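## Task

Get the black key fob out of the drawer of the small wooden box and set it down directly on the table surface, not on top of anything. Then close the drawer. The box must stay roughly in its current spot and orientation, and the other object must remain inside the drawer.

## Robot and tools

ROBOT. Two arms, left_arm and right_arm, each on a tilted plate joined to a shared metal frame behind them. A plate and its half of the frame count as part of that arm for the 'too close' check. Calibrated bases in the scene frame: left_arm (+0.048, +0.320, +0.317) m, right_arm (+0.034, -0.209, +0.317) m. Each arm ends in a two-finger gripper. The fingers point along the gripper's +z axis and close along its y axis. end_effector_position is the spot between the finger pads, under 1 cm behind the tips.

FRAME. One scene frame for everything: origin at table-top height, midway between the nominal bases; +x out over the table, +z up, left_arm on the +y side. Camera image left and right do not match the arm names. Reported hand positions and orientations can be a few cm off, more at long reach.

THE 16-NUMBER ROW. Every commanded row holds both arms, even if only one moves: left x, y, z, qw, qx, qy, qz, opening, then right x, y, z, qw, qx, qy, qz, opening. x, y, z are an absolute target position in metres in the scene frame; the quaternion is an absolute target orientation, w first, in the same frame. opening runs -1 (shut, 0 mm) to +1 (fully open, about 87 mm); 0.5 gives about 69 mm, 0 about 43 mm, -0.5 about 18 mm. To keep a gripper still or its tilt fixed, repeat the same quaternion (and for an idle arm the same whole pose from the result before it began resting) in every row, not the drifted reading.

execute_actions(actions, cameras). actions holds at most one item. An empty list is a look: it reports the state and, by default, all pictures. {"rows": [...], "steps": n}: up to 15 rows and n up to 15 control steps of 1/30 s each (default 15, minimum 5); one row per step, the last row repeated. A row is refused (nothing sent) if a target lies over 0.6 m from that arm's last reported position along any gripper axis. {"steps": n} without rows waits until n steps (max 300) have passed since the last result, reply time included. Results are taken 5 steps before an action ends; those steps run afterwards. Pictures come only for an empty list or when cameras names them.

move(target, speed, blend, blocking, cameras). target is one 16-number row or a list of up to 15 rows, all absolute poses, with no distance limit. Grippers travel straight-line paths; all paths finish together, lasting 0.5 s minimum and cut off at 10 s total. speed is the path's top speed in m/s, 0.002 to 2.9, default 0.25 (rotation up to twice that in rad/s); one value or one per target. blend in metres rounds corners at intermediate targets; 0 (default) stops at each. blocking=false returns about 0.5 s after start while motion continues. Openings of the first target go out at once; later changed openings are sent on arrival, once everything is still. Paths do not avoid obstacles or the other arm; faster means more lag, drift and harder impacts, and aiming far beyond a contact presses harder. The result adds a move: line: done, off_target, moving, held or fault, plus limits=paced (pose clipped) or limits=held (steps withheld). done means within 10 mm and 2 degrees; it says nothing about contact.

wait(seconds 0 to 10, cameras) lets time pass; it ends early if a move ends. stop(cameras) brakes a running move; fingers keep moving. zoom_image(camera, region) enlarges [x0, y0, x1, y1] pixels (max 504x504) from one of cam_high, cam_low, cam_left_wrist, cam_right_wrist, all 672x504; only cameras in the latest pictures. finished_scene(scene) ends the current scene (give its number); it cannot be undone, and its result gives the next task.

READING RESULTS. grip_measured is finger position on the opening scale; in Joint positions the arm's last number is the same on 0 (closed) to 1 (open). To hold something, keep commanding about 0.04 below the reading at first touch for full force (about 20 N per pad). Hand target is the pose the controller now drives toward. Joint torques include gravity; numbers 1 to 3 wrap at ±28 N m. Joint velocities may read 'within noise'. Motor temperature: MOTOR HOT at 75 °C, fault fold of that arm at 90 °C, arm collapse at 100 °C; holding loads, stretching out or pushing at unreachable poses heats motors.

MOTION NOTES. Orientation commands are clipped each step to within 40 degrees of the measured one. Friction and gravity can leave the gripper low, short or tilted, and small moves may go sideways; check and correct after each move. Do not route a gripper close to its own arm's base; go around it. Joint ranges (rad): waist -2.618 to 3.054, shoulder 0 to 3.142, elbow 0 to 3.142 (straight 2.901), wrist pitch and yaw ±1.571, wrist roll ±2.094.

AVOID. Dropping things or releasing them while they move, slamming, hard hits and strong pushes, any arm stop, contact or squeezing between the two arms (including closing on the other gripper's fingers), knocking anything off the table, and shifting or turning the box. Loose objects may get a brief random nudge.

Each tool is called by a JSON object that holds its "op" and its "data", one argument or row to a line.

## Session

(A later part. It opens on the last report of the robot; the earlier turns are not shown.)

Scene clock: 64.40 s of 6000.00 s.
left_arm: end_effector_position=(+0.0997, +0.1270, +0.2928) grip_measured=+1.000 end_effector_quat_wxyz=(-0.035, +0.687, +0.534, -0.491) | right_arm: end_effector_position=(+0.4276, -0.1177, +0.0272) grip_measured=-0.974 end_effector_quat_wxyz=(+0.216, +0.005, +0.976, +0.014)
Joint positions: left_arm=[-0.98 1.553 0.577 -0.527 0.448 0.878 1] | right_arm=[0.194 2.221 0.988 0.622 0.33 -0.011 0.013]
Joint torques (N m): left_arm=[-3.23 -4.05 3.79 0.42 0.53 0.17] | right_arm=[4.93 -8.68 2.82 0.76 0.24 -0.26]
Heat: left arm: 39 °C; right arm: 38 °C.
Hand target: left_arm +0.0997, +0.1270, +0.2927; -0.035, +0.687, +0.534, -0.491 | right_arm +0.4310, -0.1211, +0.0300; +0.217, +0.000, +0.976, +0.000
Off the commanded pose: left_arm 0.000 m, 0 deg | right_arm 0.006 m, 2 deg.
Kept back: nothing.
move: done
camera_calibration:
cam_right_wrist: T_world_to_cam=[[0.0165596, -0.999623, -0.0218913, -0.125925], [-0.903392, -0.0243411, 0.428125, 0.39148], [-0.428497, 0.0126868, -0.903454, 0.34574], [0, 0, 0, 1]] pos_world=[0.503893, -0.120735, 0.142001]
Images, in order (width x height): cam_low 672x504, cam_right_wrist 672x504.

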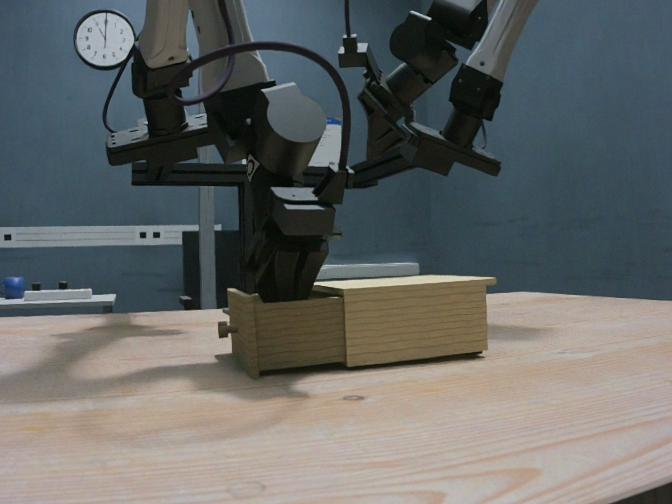

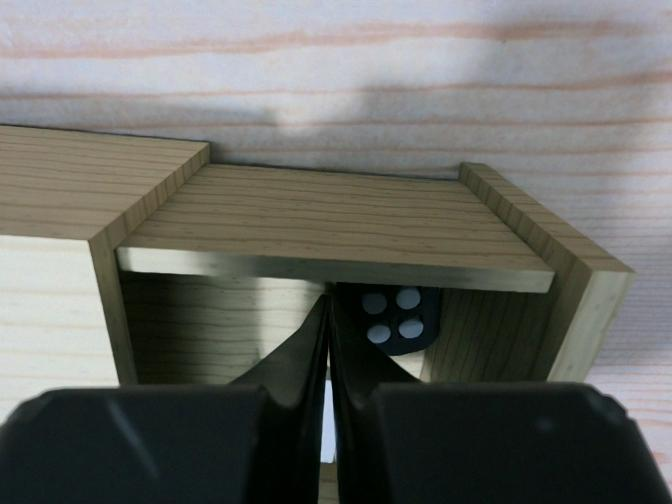

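{"op": "move", "data": {
  "target": [
    [0.0997, 0.1270, 0.2928, -0.035, 0.687, 0.534, -0.491, 1, 0.431, -0.118, 0.075, 0.2164, 0.0, 0.9763, 0.0, -1],
    [0.0997, 0.1270, 0.2928, -0.035, 0.687, 0.534, -0.491, 1, 0.430, -0.142, 0.075, 0.2124, -0.0413, 0.9584, -0.1863, -1],
    [0.0997, 0.1270, 0.2928, -0.035, 0.687, 0.534, -0.491, 1, 0.430, -0.150, 0.052, 0.2124, -0.0413, 0.9584, -0.1863, -1]
  ],
  "speed": [0.15, 0.2, 0.08],
  "cameras": ["cam_right_wrist", "cam_low"]
}}

{"op": "zoom_image", "data": {
  "camera": "cam_right_wrist",
  "region": [230, 160, 530, 390]
}}

Scene clock: 69.40 s of 6000.00 s.
left_arm: end_effector_position=(+0.0997, +0.1270, +0.2928) grip_measured=+1.000 end_effector_quat_wxyz=(-0.035, +0.687, +0.534, -0.491) | right_arm: end_effector_position=(+0.4236, -0.1481, +0.0556) grip_measured=-0.974 end_effector_quat_wxyz=(+0.204, -0.049, +0.960, -0.184)
Joint positions: left_arm=[-0.98 1.553 0.577 -0.527 0.448 0.878 1] | right_arm=[0.307 2.215 1.016 0.558 0.787 -0.131 0.013]
Joint torques (N m): left_arm=[-3.25 -4.1 3.75 0.43 0.53 0.17] | right_arm=[3.88 -6.67 3.9 1.06 0.17 -0.2]
Heat: left arm: 39 °C; right arm: 38 °C.
Hand target: left_arm +0.0997, +0.1270, +0.2927; -0.035, +0.687, +0.534, -0.491 | right_arm +0.4298, -0.1502, +0.0522; +0.212, -0.041, +0.958, -0.186
Off the commanded pose: left_arm 0.000 m, 0 deg | right_arm 0.008 m, 1 deg.
Kept back: nothing.
move: done
camera_calibration:
cam_right_wrist: T_world_to_cam=[[0.0389771, -0.924428, 0.37936, -0.176313], [-0.897172, 0.134781, 0.420615, 0.396271], [-0.439959, -0.356745, -0.824117, 0.315771], [0, 0, 0, 1]] pos_world=[0.501322, -0.103748, 0.16044]
Images, in order (width x height): cam_low 672x504, cam_right_wrist 672x504.

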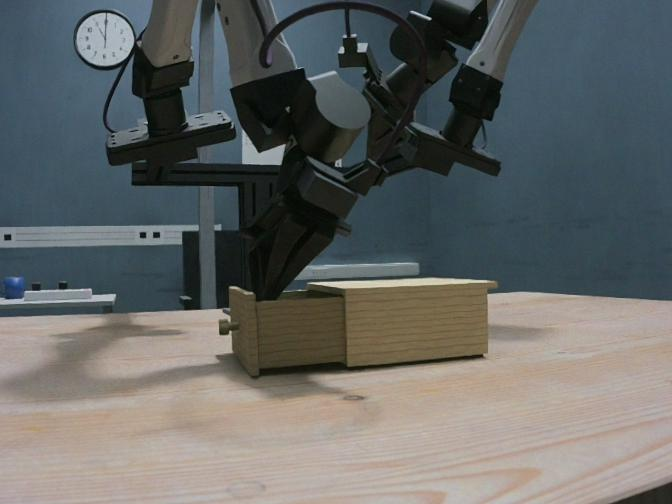

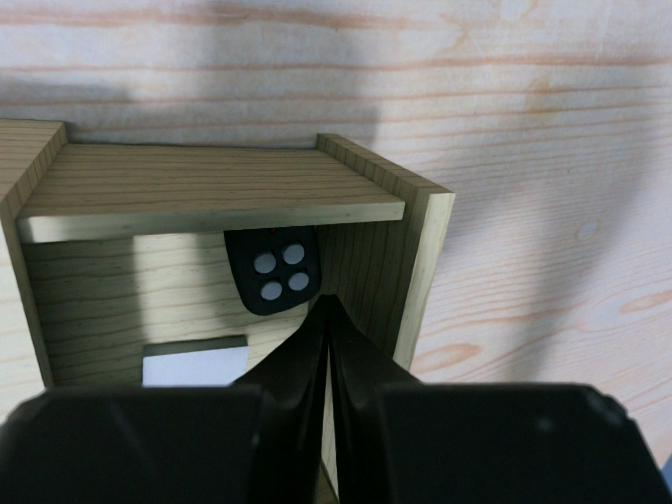

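Scaled by 1.680 from the camera's 672x504 image, which has a finer 960x720 frame.

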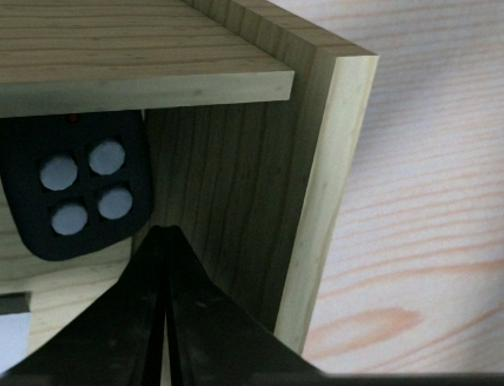

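{"op": "move", "data": {
  "target": [0.0997, 0.1270, 0.2928, -0.035, 0.687, 0.534, -0.491, 1, 0.4265, -0.1520, 0.0265, 0.2124, -0.0413, 0.9584, -0.1863, -1],
  "speed": 0.05,
  "cameras": ["cam_right_wrist"]
}}

{"op": "zoom_image", "data": {
  "camera": "cam_right_wrist",
  "region": [230, 160, 530, 390]
}}

Scene clock: 70.83 s of 6000.00 s.
left_arm: end_effector_position=(+0.0997, +0.1270, +0.2928) grip_measured=+1.000 end_effector_quat_wxyz=(-0.035, +0.687, +0.534, -0.491) | right_arm: end_effector_position=(+0.4217, -0.1514, +0.0374) grip_measured=-0.974 end_effector_quat_wxyz=(+0.203, -0.052, +0.959, -0.193)
Joint positions: left_arm=[-0.98 1.553 0.577 -0.527 0.448 0.878 1] | right_arm=[0.289 2.287 1.045 0.614 0.788 -0.159 0.013]
Joint torques (N m): left_arm=[-3.18 -4.08 3.75 0.42 0.53 0.19] | right_arm=[3.14 -5.37 4.03 1.27 -0.05 -0.08]
Heat: left arm: 39 °C; right arm: 38 °C.
Hand target: left_arm +0.0997, +0.1270, +0.2927; -0.035, +0.687, +0.534, -0.491 | right_arm +0.4262, -0.1523, +0.0272; +0.212, -0.041, +0.958, -0.186
Off the commanded pose: left_arm 0.000 m, 0 deg | right_arm 0.012 m, 2 deg.
Kept back: nothing.
move: off_target (right_arm)
camera_calibration:
cam_right_wrist: T_world_to_cam=[[0.0414154, -0.916915, 0.396929, -0.172994], [-0.897104, 0.140773, 0.418793, 0.403697], [-0.439875, -0.373431, -0.816737, 0.295986], [0, 0, 0, 1]] pos_world=[0.499519, -0.10492, 0.141343]
Images, in order (width x height): cam_right_wrist 672x504.

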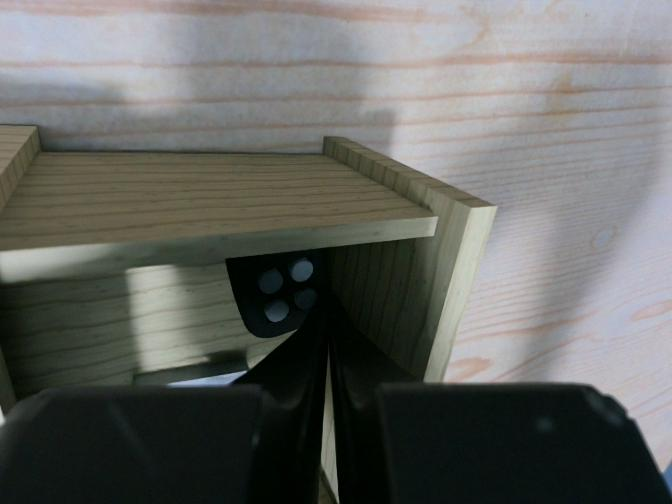

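Scaled by 1.680 from the camera's 672x504 image, which has a finer 960x720 frame.

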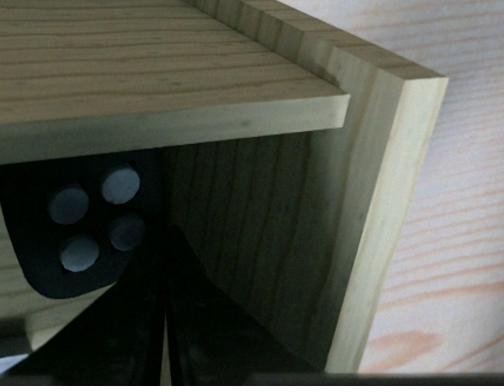

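{"op": "move", "data": {
  "target": [0.0997, 0.1270, 0.2928, -0.035, 0.687, 0.534, -0.491, 1, 0.4275, -0.1260, 0.0275, 0.2124, -0.0413, 0.9584, -0.1863, -1],
  "speed": 0.05,
  "cameras": ["cam_right_wrist"]
}}

{"op": "zoom_image", "data": {
  "camera": "cam_right_wrist",
  "region": [200, 160, 500, 390]
}}

Scene clock: 73.40 s of 6000.00 s.
left_arm: end_effector_position=(+0.0997, +0.1270, +0.2928) grip_measured=+1.000 end_effector_quat_wxyz=(-0.035, +0.687, +0.534, -0.491) | right_arm: end_effector_position=(+0.4341, -0.1433, +0.0389) grip_measured=-0.974 end_effector_quat_wxyz=(+0.216, -0.037, +0.952, -0.213)
Joint positions: left_arm=[-0.98 1.553 0.577 -0.527 0.448 0.878 1] | right_arm=[0.316 2.321 1.109 0.607 0.856 -0.139 0.013]
Joint torques (N m): left_arm=[-3.22 -4.08 3.74 0.42 0.54 0.17] | right_arm=[6.69 -5.86 3.32 0.79 -0.23 0.19]
Heat: left arm: 39 °C; right arm: 38 °C.
Hand target: left_arm +0.0997, +0.1270, +0.2927; -0.035, +0.687, +0.534, -0.491 | right_arm +0.4268, -0.1264, +0.0286; +0.212, -0.041, +0.958, -0.187
Off the commanded pose: left_arm 0.000 m, 0 deg | right_arm 0.022 m, 3 deg.
Kept back: nothing.
move: off_target (right_arm)
camera_calibration:
cam_right_wrist: T_world_to_cam=[[-0.00237305, -0.903515, 0.428549, -0.146877], [-0.9062, 0.183153, 0.381126, 0.424496], [-0.422843, -0.387447, -0.8192, 0.296352], [0, 0, 0, 1]] pos_world=[0.50964, -0.0956332, 0.143929]
Images, in order (width x height): cam_right_wrist 672x504.

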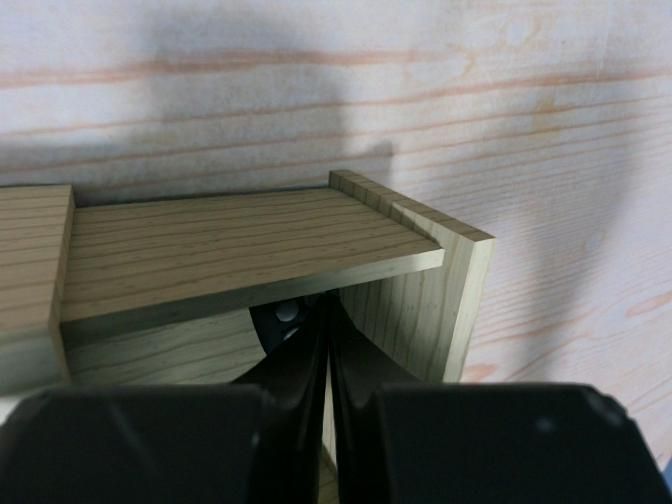

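Scaled by 1.680 from the camera's 672x504 image, which has a finer 960x720 frame.

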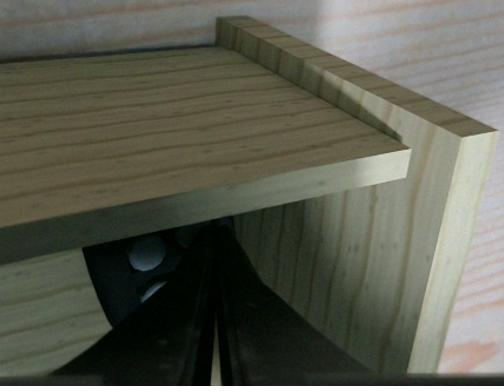

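{"op": "move", "data": {
  "target": [0.0997, 0.1270, 0.2928, -0.035, 0.687, 0.534, -0.491, 1, 0.424, -0.1180, 0.0290, 0.2124, -0.0413, 0.9584, -0.1863, -1],
  "speed": 0.05,
  "cameras": ["cam_right_wrist", "cam_low"]
}}

{"op": "zoom_image", "data": {
  "camera": "cam_right_wrist",
  "region": [200, 160, 500, 390]
}}

Scene clock: 74.57 s of 6000.00 s.
left_arm: end_effector_position=(+0.0997, +0.1270, +0.2928) grip_measured=+1.000 end_effector_quat_wxyz=(-0.035, +0.687, +0.534, -0.491) | right_arm: end_effector_position=(+0.4317, -0.1327, +0.0394) grip_measured=-0.974 end_effector_quat_wxyz=(+0.218, -0.037, +0.953, -0.207)
Joint positions: left_arm=[-0.98 1.553 0.577 -0.527 0.448 0.878 1] | right_arm=[0.338 2.328 1.112 0.6 0.862 -0.118 0.013]
Joint torques (N m): left_arm=[-3.25 -4.1 3.78 0.43 0.53 0.18] | right_arm=[6.56 -5.93 3.23 0.8 -0.13 0.21]
Heat: left arm: 39 °C; right arm: 38 °C.
Hand target: left_arm +0.0997, +0.1270, +0.2927; -0.035, +0.687, +0.534, -0.491 | right_arm +0.4234, -0.1184, +0.0298; +0.212, -0.041, +0.958, -0.186
Off the commanded pose: left_arm 0.000 m, 0 deg | right_arm 0.020 m, 3 deg.
Kept back: nothing.
move: off_target (right_arm)
camera_calibration:
cam_right_wrist: T_world_to_cam=[[-0.00146243, -0.908532, 0.417813, -0.138158], [-0.907914, 0.176335, 0.38026, 0.420048], [-0.419154, -0.378783, -0.825127, 0.299617], [0, 0, 0, 1]] pos_world=[0.506751, -0.0861, 0.145218]
Images, in order (width x height): cam_low 672x504, cam_right_wrist 672x504.

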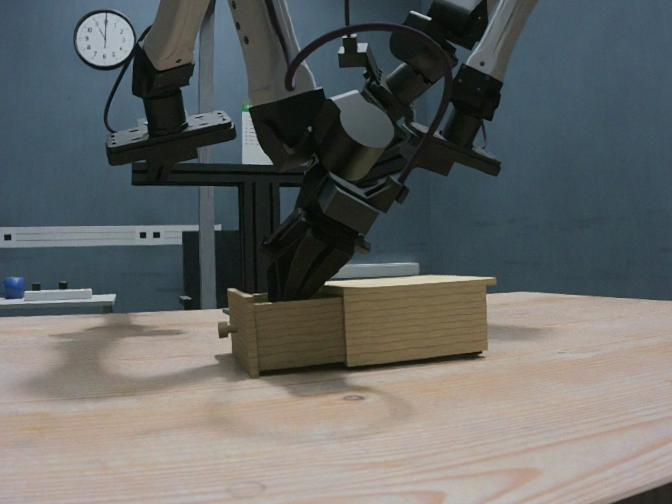

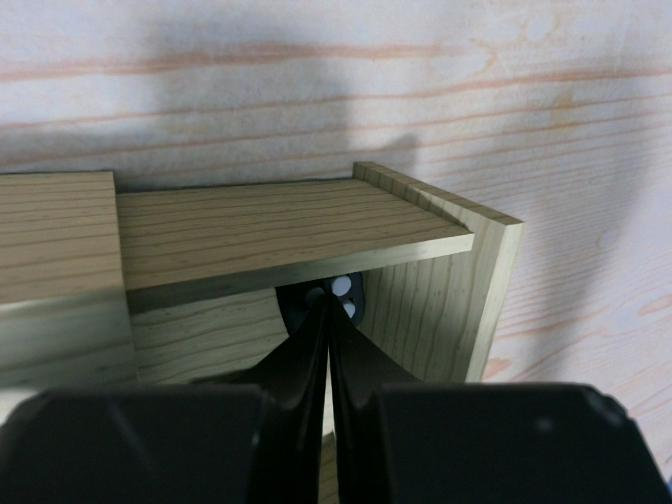

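Scaled by 1.680 from the camera's 672x504 image, which has a finer 960x720 frame.

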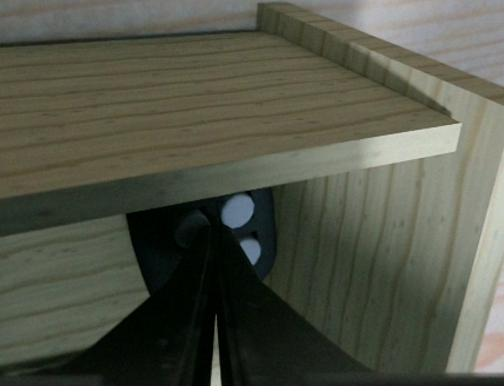

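{"op": "move", "data": {
  "target": [
    [0.0997, 0.1270, 0.2928, -0.035, 0.687, 0.534, -0.491, 1, 0.426, -0.1250, 0.065, 0.2124, -0.0413, 0.9584, -0.1863, -1],
    [0.0997, 0.1270, 0.2928, -0.035, 0.687, 0.534, -0.491, 1, 0.426, -0.1500, 0.065, 0.2081, -0.0599, 0.9388, -0.2703, -1]
  ],
  "speed": [0.12, 0.12],
  "blend": [0.01, 0],
  "cameras": ["cam_right_wrist", "cam_low"]
}}

{"op": "zoom_image", "data": {
  "camera": "cam_right_wrist",
  "region": [200, 160, 500, 390]
}}

Scene clock: 78.87 s of 6000.00 s.
left_arm: end_effector_position=(+0.0997, +0.1270, +0.2928) grip_measured=+1.000 end_effector_quat_wxyz=(-0.035, +0.687, +0.534, -0.491) | right_arm: end_effector_position=(+0.4186, -0.1496, +0.0602) grip_measured=-0.974 end_effector_quat_wxyz=(+0.196, -0.068, +0.944, -0.258)
Joint positions: left_arm=[-0.98 1.553 0.577 -0.527 0.448 0.878 1] | right_arm=[0.356 2.277 1.063 0.556 0.965 -0.17 0.013]
Joint torques (N m): left_arm=[-3.23 -4.1 3.78 0.43 0.53 0.18] | right_arm=[5.83 -7.87 3.29 1.05 0.58 -0.2]
Heat: left arm: 39 °C; right arm: 38 °C.
Hand target: left_arm +0.0997, +0.1270, +0.2927; -0.035, +0.687, +0.534, -0.491 | right_arm +0.4258, -0.1499, +0.0651; +0.207, -0.059, +0.938, -0.270
Off the commanded pose: left_arm 0.000 m, 0 deg | right_arm 0.009 m, 2 deg.
Kept back: nothing.
move: done
camera_calibration:
cam_right_wrist: T_world_to_cam=[[0.0465809, -0.853718, 0.518648, -0.180166], [-0.89449, 0.195472, 0.402092, 0.399204], [-0.444654, -0.482655, -0.754538, 0.295778], [0, 0, 0, 1]] pos_world=[0.496995, -0.0890856, 0.156102]
Images, in order (width x height): cam_low 672x504, cam_right_wrist 672x504.

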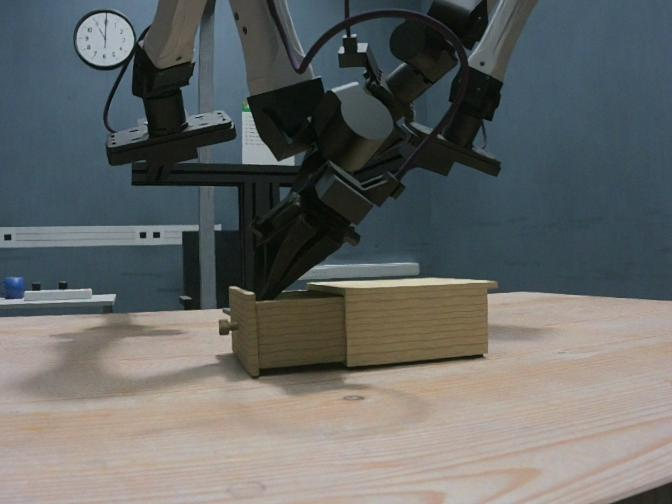

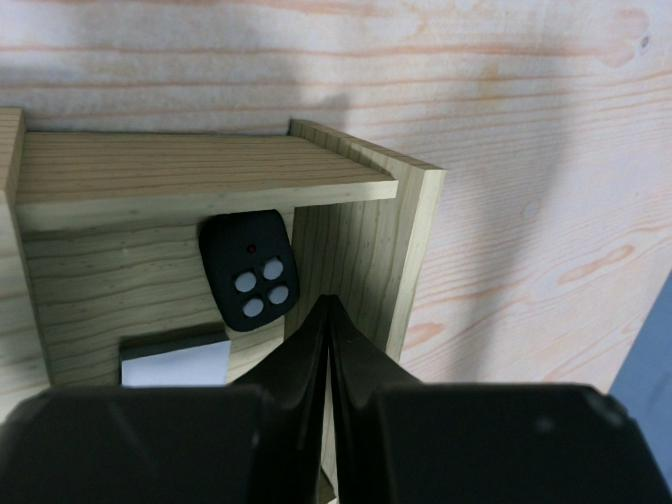

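Scaled by 1.680 from the camera's 672x504 image, which has a finer 960x720 frame.

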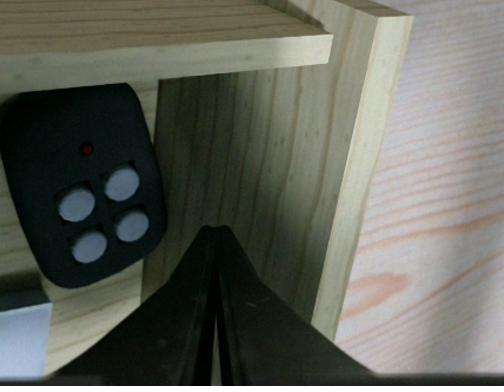

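{"op": "move", "data": {
  "target": [0.0997, 0.1270, 0.2928, -0.035, 0.687, 0.534, -0.491, 1, 0.4425, -0.1482, 0.046, 0.2081, -0.0599, 0.9388, -0.2703, -1],
  "speed": 0.1,
  "cameras": ["cam_right_wrist"]
}}

{"op": "zoom_image", "data": {
  "camera": "cam_right_wrist",
  "region": [200, 160, 500, 390]
}}

Scene clock: 81.10 s of 6000.00 s.
left_arm: end_effector_position=(+0.0997, +0.1270, +0.2928) grip_measured=+1.000 end_effector_quat_wxyz=(-0.035, +0.687, +0.534, -0.491) | right_arm: end_effector_position=(+0.4406, -0.1445, +0.0511) grip_measured=-0.974 end_effector_quat_wxyz=(+0.207, -0.066, +0.940, -0.265)
Joint positions: left_arm=[-0.98 1.553 0.577 -0.527 0.448 0.878 1] | right_arm=[0.349 2.336 1.165 0.559 0.974 -0.205 0.013]
Joint torques (N m): left_arm=[-3.19 -4.1 3.75 0.43 0.54 0.17] | right_arm=[4.23 -7.05 3.97 1.03 0.31 -0.12]
Heat: left arm: 39 °C; right arm: 38 °C.
Hand target: left_arm +0.0997, +0.1270, +0.2927; -0.035, +0.687, +0.534, -0.491 | right_arm +0.4424, -0.1482, +0.0462; +0.208, -0.060, +0.938, -0.270
Off the commanded pose: left_arm 0.000 m, 0 deg | right_arm 0.007 m, 1 deg.
Kept back: nothing.
move: done
camera_calibration:
cam_right_wrist: T_world_to_cam=[[0.0338891, -0.846628, 0.531106, -0.166224], [-0.903653, 0.201045, 0.378143, 0.427511], [-0.426922, -0.49275, -0.758244, 0.292134], [0, 0, 0, 1]] pos_world=[0.516674, -0.0827297, 0.148131]
Images, in order (width x height): cam_right_wrist 672x504.

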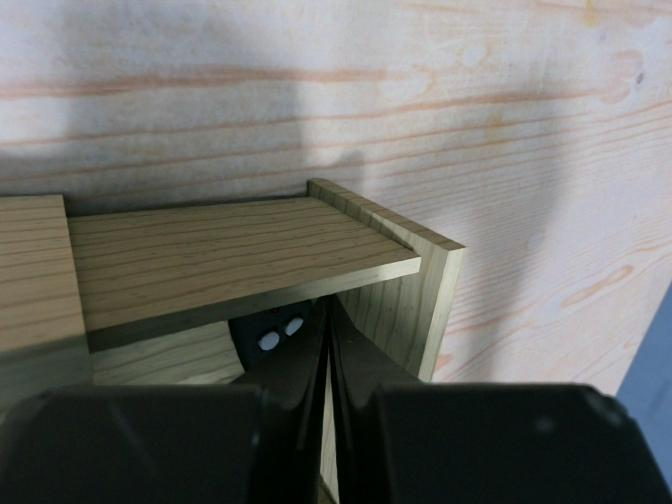

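Scaled by 1.680 from the camera's 672x504 image, which has a finer 960x720 frame.

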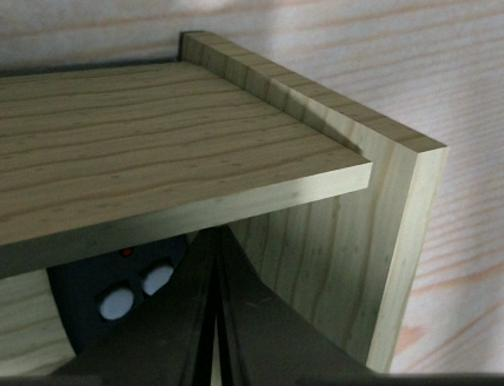

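{"op": "move", "data": {
  "target": [
    [0.0997, 0.1270, 0.2928, -0.035, 0.687, 0.534, -0.491, 1, 0.438, -0.1525, 0.040, 0.2081, -0.0599, 0.9388, -0.2703, -1],
    [0.0997, 0.1270, 0.2928, -0.035, 0.687, 0.534, -0.491, 1, 0.438, -0.1530, 0.021, 0.2081, -0.0599, 0.9388, -0.2703, -1]
  ],
  "speed": 0.05,
  "cameras": ["cam_right_wrist"]
}}

{"op": "zoom_image", "data": {
  "camera": "cam_right_wrist",
  "region": [200, 160, 500, 390]
}}

Scene clock: 82.17 s of 6000.00 s.
left_arm: end_effector_position=(+0.0997, +0.1270, +0.2928) grip_measured=+1.000 end_effector_quat_wxyz=(-0.035, +0.687, +0.534, -0.491) | right_arm: end_effector_position=(+0.4371, -0.1503, +0.0311) grip_measured=-0.974 end_effector_quat_wxyz=(+0.206, -0.065, +0.938, -0.272)
Joint positions: left_arm=[-0.98 1.553 0.577 -0.527 0.448 0.878 1] | right_arm=[0.324 2.406 1.191 0.627 0.968 -0.233 0.013]
Joint torques (N m): left_arm=[-3.23 -4.11 3.74 0.43 0.53 0.18] | right_arm=[3.62 -6.26 3.73 1.14 0.09 -0.15]
Heat: left arm: 39 °C; right arm: 38 °C.
Hand target: left_arm +0.0997, +0.1270, +0.2927; -0.035, +0.687, +0.534, -0.491 | right_arm +0.4377, -0.1532, +0.0214; +0.208, -0.060, +0.938, -0.270
Off the commanded pose: left_arm 0.000 m, 0 deg | right_arm 0.010 m, 1 deg.
Kept back: nothing.
move: done
camera_calibration:
cam_right_wrist: T_world_to_cam=[[0.0288778, -0.839011, 0.543348, -0.157426], [-0.902844, 0.211396, 0.374412, 0.434458], [-0.428997, -0.50137, -0.751391, 0.271983], [0, 0, 0, 1]] pos_world=[0.513474, -0.087561, 0.127237]
Images, in order (width x height): cam_right_wrist 672x504.

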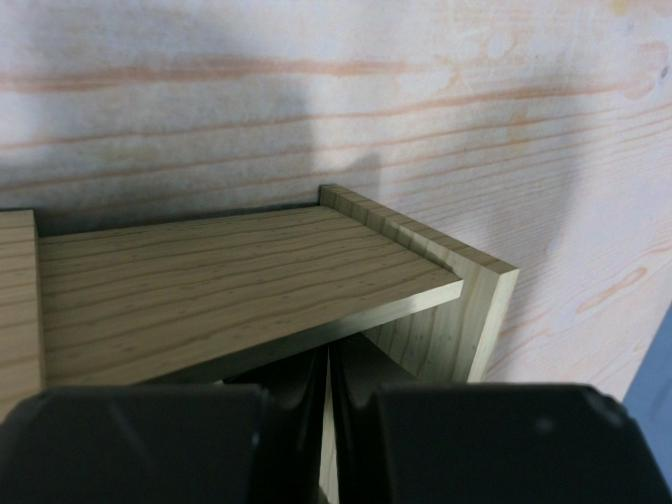

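Scaled by 1.680 from the camera's 672x504 image, which has a finer 960x720 frame.

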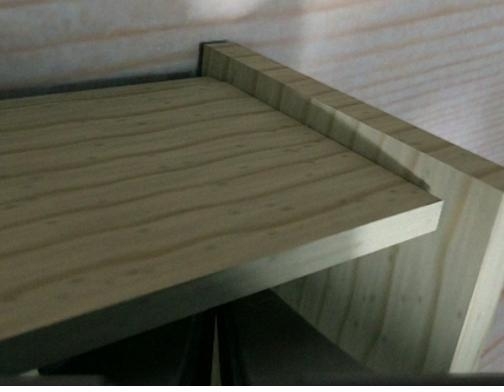

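{"op": "move", "data": {
  "target": [0.0997, 0.1270, 0.2928, -0.035, 0.687, 0.534, -0.491, 1, 0.438, -0.134, 0.024, 0.2081, -0.0599, 0.9388, -0.2703, -1],
  "speed": 0.06,
  "cameras": ["cam_right_wrist"]
}}

{"op": "zoom_image", "data": {
  "camera": "cam_right_wrist",
  "region": [200, 160, 500, 390]
}}

Scene clock: 84.03 s of 6000.00 s.
left_arm: end_effector_position=(+0.0997, +0.1270, +0.2928) grip_measured=+1.000 end_effector_quat_wxyz=(-0.035, +0.687, +0.534, -0.491) | right_arm: end_effector_position=(+0.4371, -0.1522, +0.0329) grip_measured=-0.974 end_effector_quat_wxyz=(+0.197, -0.065, +0.934, -0.290)
Joint positions: left_arm=[-0.98 1.553 0.577 -0.527 0.448 0.878 1] | right_arm=[0.329 2.415 1.217 0.588 1.009 -0.228 0.013]
Joint torques (N m): left_arm=[-3.19 -4.08 3.79 0.43 0.53 0.18] | right_arm=[7.53 -6.01 4.74 0.95 0.02 0.27]
Heat: left arm: 39 °C; right arm: 38 °C.
Hand target: left_arm +0.0997, +0.1270, +0.2927; -0.035, +0.687, +0.534, -0.491 | right_arm +0.4373, -0.1341, +0.0249; +0.208, -0.060, +0.938, -0.270
Off the commanded pose: left_arm 0.000 m, 0 deg | right_arm 0.020 m, 3 deg.
Kept back: nothing.
move: off_target (right_arm)
camera_calibration:
cam_right_wrist: T_world_to_cam=[[0.0274929, -0.819101, 0.57299, -0.157333], [-0.895615, 0.234405, 0.378059, 0.434456], [-0.44398, -0.523572, -0.727154, 0.274771], [0, 0, 0, 1]] pos_world=[0.515424, -0.0868476, 0.125701]
Images, in order (width x height): cam_right_wrist 672x504.

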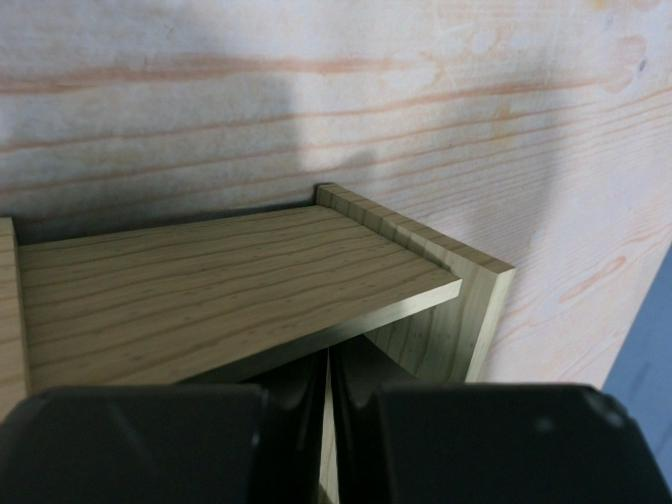

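Scaled by 1.680 from the camera's 672x504 image, which has a finer 960x720 frame.

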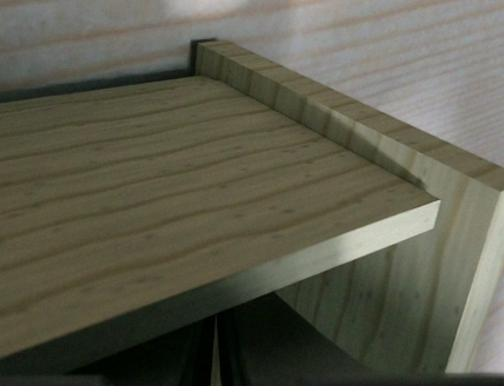

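{"op": "move", "data": {
  "target": [0.0997, 0.1270, 0.2928, -0.035, 0.687, 0.534, -0.491, 1, 0.438, -0.130, 0.017, 0.2081, -0.0599, 0.9388, -0.2703, -1],
  "speed": 0.06,
  "cameras": ["cam_right_wrist", "cam_low"]
}}

{"op": "zoom_image", "data": {
  "camera": "cam_right_wrist",
  "region": [200, 200, 500, 430]
}}

Scene clock: 85.17 s of 6000.00 s.
left_arm: end_effector_position=(+0.0997, +0.1270, +0.2928) grip_measured=+1.000 end_effector_quat_wxyz=(-0.035, +0.687, +0.534, -0.491) | right_arm: end_effector_position=(+0.4358, -0.1541, +0.0354) grip_measured=-0.974 end_effector_quat_wxyz=(+0.193, -0.063, +0.929, -0.309)
Joint positions: left_arm=[-0.98 1.553 0.577 -0.527 0.448 0.878 1] | right_arm=[0.336 2.425 1.232 0.577 1.054 -0.226 0.013]
Joint torques (N m): left_arm=[-3.18 -4.05 3.74 0.43 0.53 0.16] | right_arm=[7.31 -4.82 5.65 0.96 -0.39 0.32]
Heat: left arm: 39 °C; right arm: 38 °C.
Hand target: left_arm +0.0997, +0.1270, +0.2927; -0.035, +0.687, +0.534, -0.491 | right_arm +0.4365, -0.1305, +0.0195; +0.207, -0.060, +0.938, -0.270
Off the commanded pose: left_arm 0.000 m, 0 deg | right_arm 0.030 m, 5 deg.
Kept back: nothing.
move: off_target (right_arm)
camera_calibration:
cam_right_wrist: T_world_to_cam=[[0.0183635, -0.797146, 0.603507, -0.154037], [-0.891691, 0.259984, 0.370533, 0.435248], [-0.452271, -0.544947, -0.706034, 0.274555], [0, 0, 0, 1]] pos_world=[0.515109, -0.0863298, 0.125534]
Images, in order (width x height): cam_low 672x504, cam_right_wrist 672x504.

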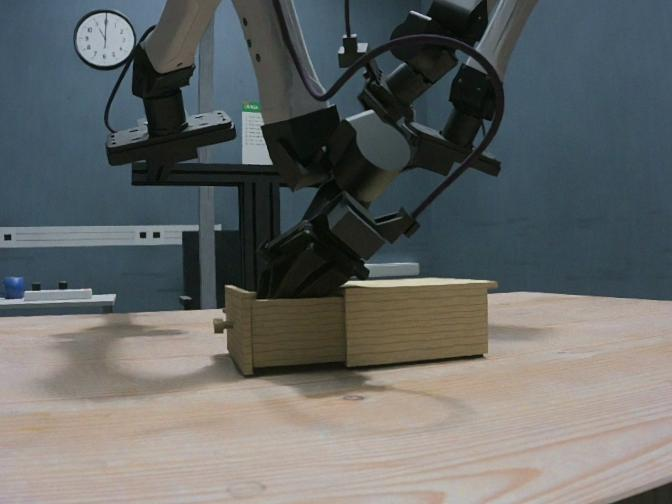

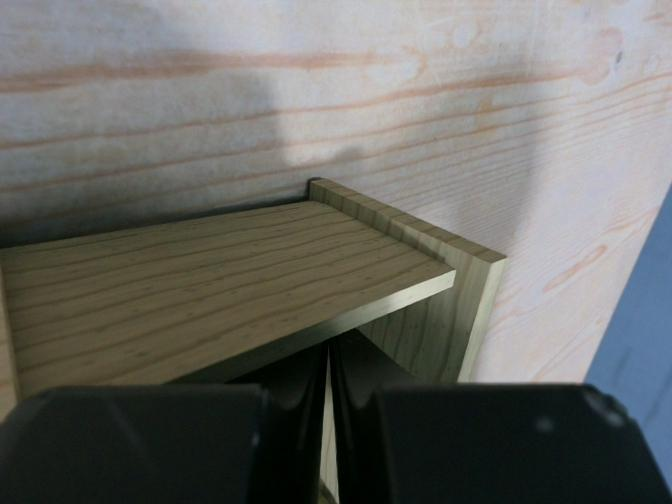

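Scaled by 1.680 from the camera's 672x504 image, which has a finer 960x720 frame.

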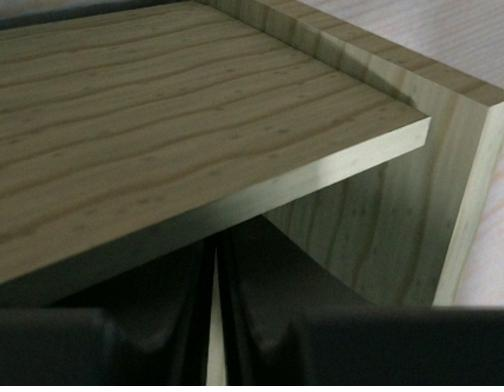

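{"op": "move", "data": {
  "target": [
    [0.0997, 0.1270, 0.2928, -0.035, 0.687, 0.534, -0.491, 1, 0.436, -0.150, 0.06, 0.2081, -0.0599, 0.9388, -0.2703, -1],
    [0.0997, 0.1270, 0.2928, -0.035, 0.687, 0.534, -0.491, 1, 0.428, -0.145, 0.12, 0.2124, -0.0413, 0.9584, -0.1863, -1]
  ],
  "speed": 0.15,
  "blend": 0.01,
  "cameras": ["cam_right_wrist", "cam_high"]
}}

{"op": "zoom_image", "data": {
  "camera": "cam_right_wrist",
  "region": [200, 160, 500, 390]
}}

{"op": "zoom_image", "data": {
  "camera": "cam_high",
  "region": [280, 270, 440, 390]
}}

Scene clock: 87.90 s of 6000.00 s.
left_arm: end_effector_position=(+0.0997, +0.1270, +0.2928) grip_measured=+1.000 end_effector_quat_wxyz=(-0.035, +0.687, +0.534, -0.491) | right_arm: end_effector_position=(+0.4194, -0.1507, +0.1086) grip_measured=-0.974 end_effector_quat_wxyz=(+0.196, -0.053, +0.959, -0.199)
Joint positions: left_arm=[-0.98 1.553 0.577 -0.527 0.448 0.878 1] | right_arm=[0.368 2.028 0.949 0.381 0.862 -0.08 0.013]
Joint torques (N m): left_arm=[-3.22 -4.05 3.81 0.42 0.53 0.17] | right_arm=[6.01 -10.69 2.78 0.77 0.12 0.09]
Heat: left arm: 39 °C; right arm: 38 °C.
Hand target: left_arm +0.0997, +0.1270, +0.2927; -0.035, +0.687, +0.534, -0.491 | right_arm +0.4279, -0.1451, +0.1198; +0.212, -0.041, +0.958, -0.186
Off the commanded pose: left_arm 0.000 m, 0 deg | right_arm 0.015 m, 3 deg.
Kept back: nothing.
move: off_target (right_arm)
camera_calibration:
cam_right_wrist: T_world_to_cam=[[0.0430436, -0.912235, 0.4074, -0.201474], [-0.891069, 0.14936, 0.428587, 0.369377], [-0.451822, -0.381469, -0.806436, 0.356031], [0, 0, 0, 1]] pos_world=[0.498676, -0.103147, 0.210886]
Images, in order (width x height): cam_high 672x504, cam_right_wrist 672x504.

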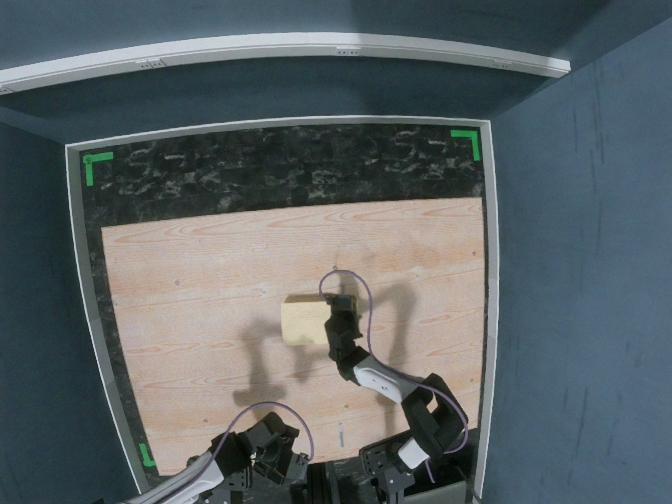

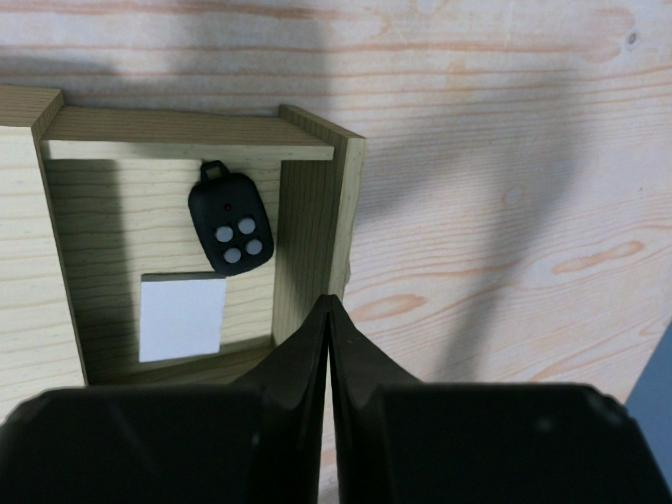

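Scaled by 1.680 from the camera's 672x504 image, which has a finer 960x720 frame.

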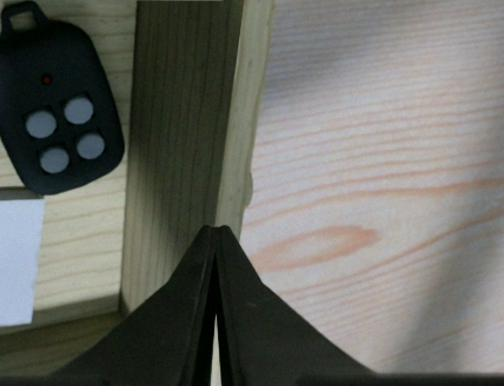

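Scaled by 3.150 from the camera's 672x504 image, which has a finer 960x720 frame.

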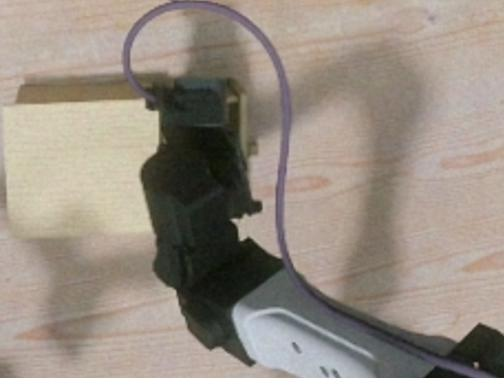

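{"op": "move", "data": {
  "target": [
    [0.0997, 0.1270, 0.2928, -0.035, 0.687, 0.534, -0.491, 1, 0.443, -0.150, 0.075, 0.21373, -0.03385, 0.96428, -0.15273, -1],
    [0.0997, 0.1270, 0.2928, -0.035, 0.687, 0.534, -0.491, 1, 0.443, -0.152, 0.035, 0.21373, -0.03385, 0.96428, -0.15273, -1]
  ],
  "speed": [0.12, 0.06],
  "blend": 0.005,
  "cameras": ["cam_right_wrist"]
}}

{"op": "zoom_image", "data": {
  "camera": "cam_right_wrist",
  "region": [200, 160, 500, 390]
}}

Scene clock: 90.43 s of 6000.00 s.
left_arm: end_effector_position=(+0.0997, +0.1270, +0.2928) grip_measured=+1.000 end_effector_quat_wxyz=(-0.035, +0.687, +0.534, -0.491) | right_arm: end_effector_position=(+0.4365, -0.1508, +0.0396) grip_measured=-0.974 end_effector_quat_wxyz=(+0.205, -0.040, +0.966, -0.154)
Joint positions: left_arm=[-0.98 1.553 0.577 -0.527 0.448 0.878 1] | right_arm=[0.259 2.245 1.07 0.549 0.693 -0.132 0.013]
Joint torques (N m): left_arm=[-3.21 -4.04 3.75 0.42 0.53 0.17] | right_arm=[3.62 -6.82 3.79 1.12 0.09 -0.16]
Heat: left arm: 39 °C; right arm: 38 °C.
Hand target: left_arm +0.0997, +0.1270, +0.2927; -0.035, +0.687, +0.534, -0.491 | right_arm +0.4428, -0.1522, +0.0353; +0.214, -0.034, +0.964, -0.153
Off the commanded pose: left_arm 0.000 m, 0 deg | right_arm 0.008 m, 1 deg.
Kept back: nothing.
move: done
camera_calibration:
cam_right_wrist: T_world_to_cam=[[0.0343213, -0.946477, 0.320942, -0.172173], [-0.896224, 0.112963, 0.428977, 0.410899], [-0.442272, -0.302359, -0.844378, 0.317348], [0, 0, 0, 1]] pos_world=[0.51452, -0.113422, 0.146953]
Images, in order (width x height): cam_right_wrist 672x504.

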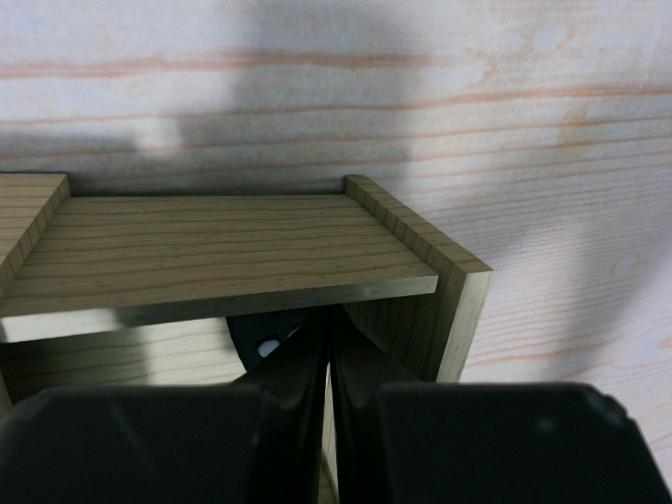

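Scaled by 1.680 from the camera's 672x504 image, which has a finer 960x720 frame.

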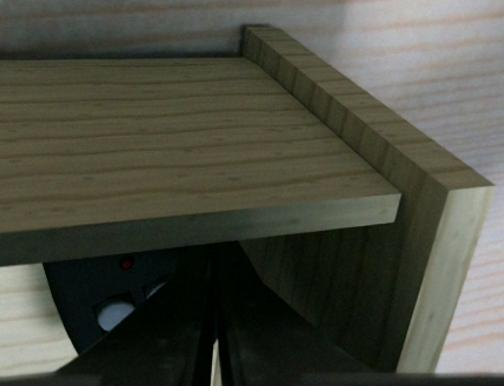

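{"op": "move", "data": {
  "target": [0.0997, 0.1270, 0.2928, -0.035, 0.687, 0.534, -0.491, 1, 0.443, -0.152, 0.021, 0.21373, -0.03385, 0.96428, -0.15273, -1],
  "speed": 0.06,
  "cameras": ["cam_right_wrist"]
}}

{"op": "zoom_image", "data": {
  "camera": "cam_right_wrist",
  "region": [200, 160, 500, 390]
}}

Scene clock: 91.37 s of 6000.00 s.
left_arm: end_effector_position=(+0.0997, +0.1270, +0.2928) grip_measured=+1.000 end_effector_quat_wxyz=(-0.035, +0.687, +0.534, -0.491) | right_arm: end_effector_position=(+0.4398, -0.1512, +0.0277) grip_measured=-0.974 end_effector_quat_wxyz=(+0.208, -0.039, +0.965, -0.157)
Joint positions: left_arm=[-0.98 1.553 0.577 -0.527 0.448 0.878 1] | right_arm=[0.248 2.292 1.102 0.578 0.689 -0.143 0.013]
Joint torques (N m): left_arm=[-3.21 -4.08 3.74 0.42 0.54 0.17] | right_arm=[3.55 -6.65 3.48 1.15 -0.02 -0.12]
Heat: left arm: 39 °C; right arm: 38 °C.
Hand target: left_arm +0.0997, +0.1270, +0.2927; -0.035, +0.687, +0.534, -0.491 | right_arm +0.4429, -0.1520, +0.0213; +0.214, -0.034, +0.964, -0.153
Off the commanded pose: left_arm 0.000 m, 0 deg | right_arm 0.007 m, 1 deg.
Kept back: nothing.
move: done
camera_calibration:
cam_right_wrist: T_world_to_cam=[[0.028756, -0.945337, 0.324825, -0.166304], [-0.899306, 0.117395, 0.421269, 0.421231], [-0.436374, -0.304231, -0.846771, 0.305818], [0, 0, 0, 1]] pos_world=[0.517048, -0.113625, 0.135526]
Images, in order (width x height): cam_right_wrist 672x504.

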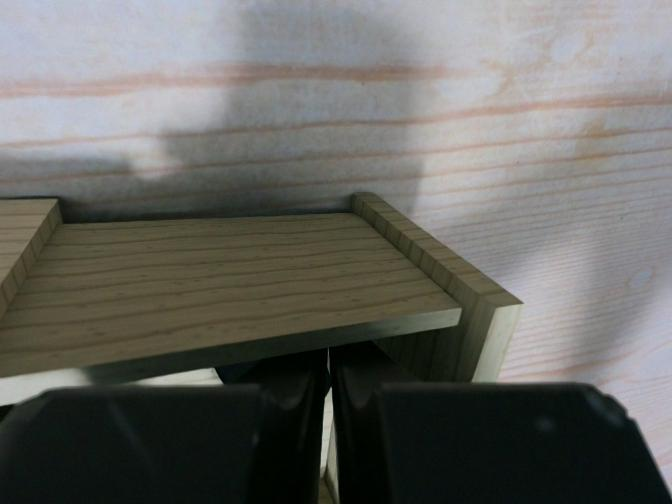

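Scaled by 1.680 from the camera's 672x504 image, which has a finer 960x720 frame.

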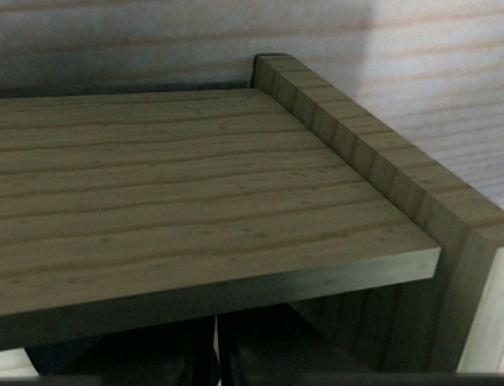

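{"op": "move", "data": {
  "target": [0.0997, 0.1270, 0.2928, -0.035, 0.687, 0.534, -0.491, 1, 0.443, -0.132, 0.022, 0.21373, -0.03385, 0.96428, -0.15273, -1],
  "speed": 0.05,
  "cameras": ["cam_right_wrist"]
}}

{"op": "zoom_image", "data": {
  "camera": "cam_right_wrist",
  "region": [200, 160, 500, 390]
}}

Scene clock: 92.40 s of 6000.00 s.
left_arm: end_effector_position=(+0.0997, +0.1270, +0.2928) grip_measured=+1.000 end_effector_quat_wxyz=(-0.035, +0.687, +0.534, -0.491) | right_arm: end_effector_position=(+0.4433, -0.1430, +0.0269) grip_measured=-0.974 end_effector_quat_wxyz=(+0.211, -0.037, +0.963, -0.163)
Joint positions: left_arm=[-0.98 1.553 0.577 -0.527 0.448 0.878 1] | right_arm=[0.268 2.314 1.135 0.566 0.718 -0.133 0.013]
Joint torques (N m): left_arm=[-3.18 -4.1 3.75 0.43 0.54 0.18] | right_arm=[6.2 -6.69 4.01 0.94 0.08 0.15]
Heat: left arm: 39 °C; right arm: 38 °C.
Hand target: left_arm +0.0997, +0.1270, +0.2927; -0.035, +0.687, +0.534, -0.491 | right_arm +0.4428, -0.1322, +0.0223; +0.214, -0.034, +0.964, -0.153
Off the commanded pose: left_arm 0.000 m, 0 deg | right_arm 0.012 m, 1 deg.
Kept back: nothing.
move: off_target (right_arm)
camera_calibration:
cam_right_wrist: T_world_to_cam=[[0.0224166, -0.941562, 0.336093, -0.155404], [-0.901639, 0.126194, 0.41367, 0.426349], [-0.431908, -0.312307, -0.84612, 0.306029], [0, 0, 0, 1]] pos_world=[0.520073, -0.10455, 0.1348]
Images, in order (width x height): cam_right_wrist 672x504.

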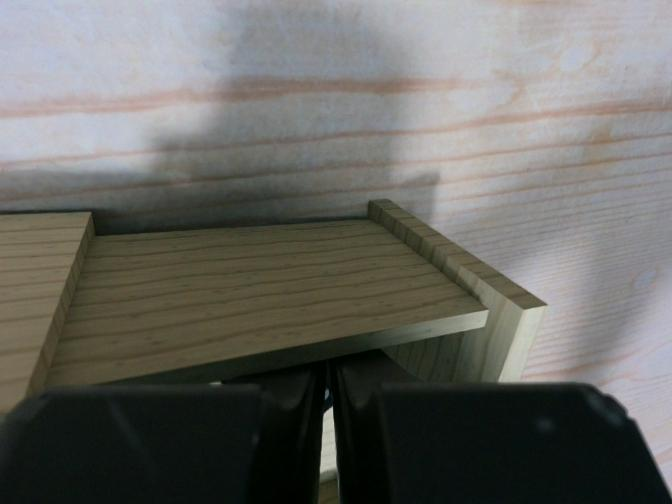

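Scaled by 1.680 from the camera's 672x504 image, which has a finer 960x720 frame.

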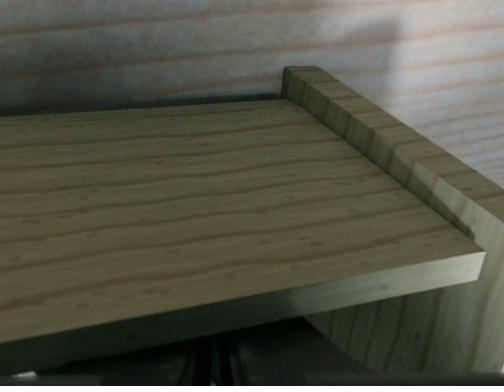

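{"op": "move", "data": {
  "target": [0.0997, 0.1270, 0.2928, -0.035, 0.687, 0.534, -0.491, 1, 0.438, -0.123, 0.022, 0.21373, -0.03385, 0.96428, -0.15273, -1],
  "speed": 0.05,
  "cameras": ["cam_right_wrist"]
}}

{"op": "zoom_image", "data": {
  "camera": "cam_right_wrist",
  "region": [200, 160, 500, 390]
}}

Scene clock: 93.33 s of 6000.00 s.
left_arm: end_effector_position=(+0.0997, +0.1270, +0.2928) grip_measured=+1.000 end_effector_quat_wxyz=(-0.035, +0.687, +0.534, -0.491) | right_arm: end_effector_position=(+0.4416, -0.1337, +0.0278) grip_measured=-0.974 end_effector_quat_wxyz=(+0.214, -0.035, +0.963, -0.162)
Joint positions: left_arm=[-0.98 1.553 0.577 -0.527 0.448 0.878 1] | right_arm=[0.29 2.322 1.139 0.566 0.734 -0.115 0.013]
Joint torques (N m): left_arm=[-3.21 -4.04 3.77 0.43 0.53 0.17] | right_arm=[6.43 -6.35 3.58 0.9 0.12 0.15]
Heat: left arm: 39 °C; right arm: 38 °C.
Hand target: left_arm +0.0997, +0.1270, +0.2927; -0.035, +0.687, +0.534, -0.491 | right_arm +0.4377, -0.1232, +0.0223; +0.214, -0.034, +0.964, -0.153
Off the commanded pose: left_arm 0.000 m, 0 deg | right_arm 0.013 m, 1 deg.
Kept back: nothing.
move: off_target (right_arm)
camera_calibration:
cam_right_wrist: T_world_to_cam=[[0.0185821, -0.942768, 0.332931, -0.145247], [-0.903777, 0.126572, 0.40886, 0.424366], [-0.4276, -0.308492, -0.8497, 0.307675], [0, 0, 0, 1]] pos_world=[0.517793, -0.0957321, 0.136282]
Images, in order (width x height): cam_right_wrist 672x504.

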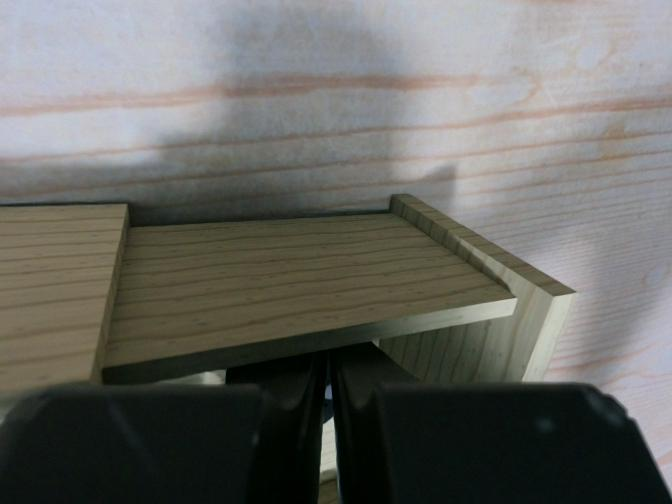

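Scaled by 1.680 from the camera's 672x504 image, which has a finer 960x720 frame.

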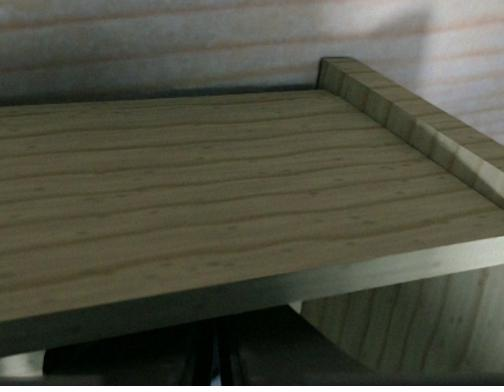

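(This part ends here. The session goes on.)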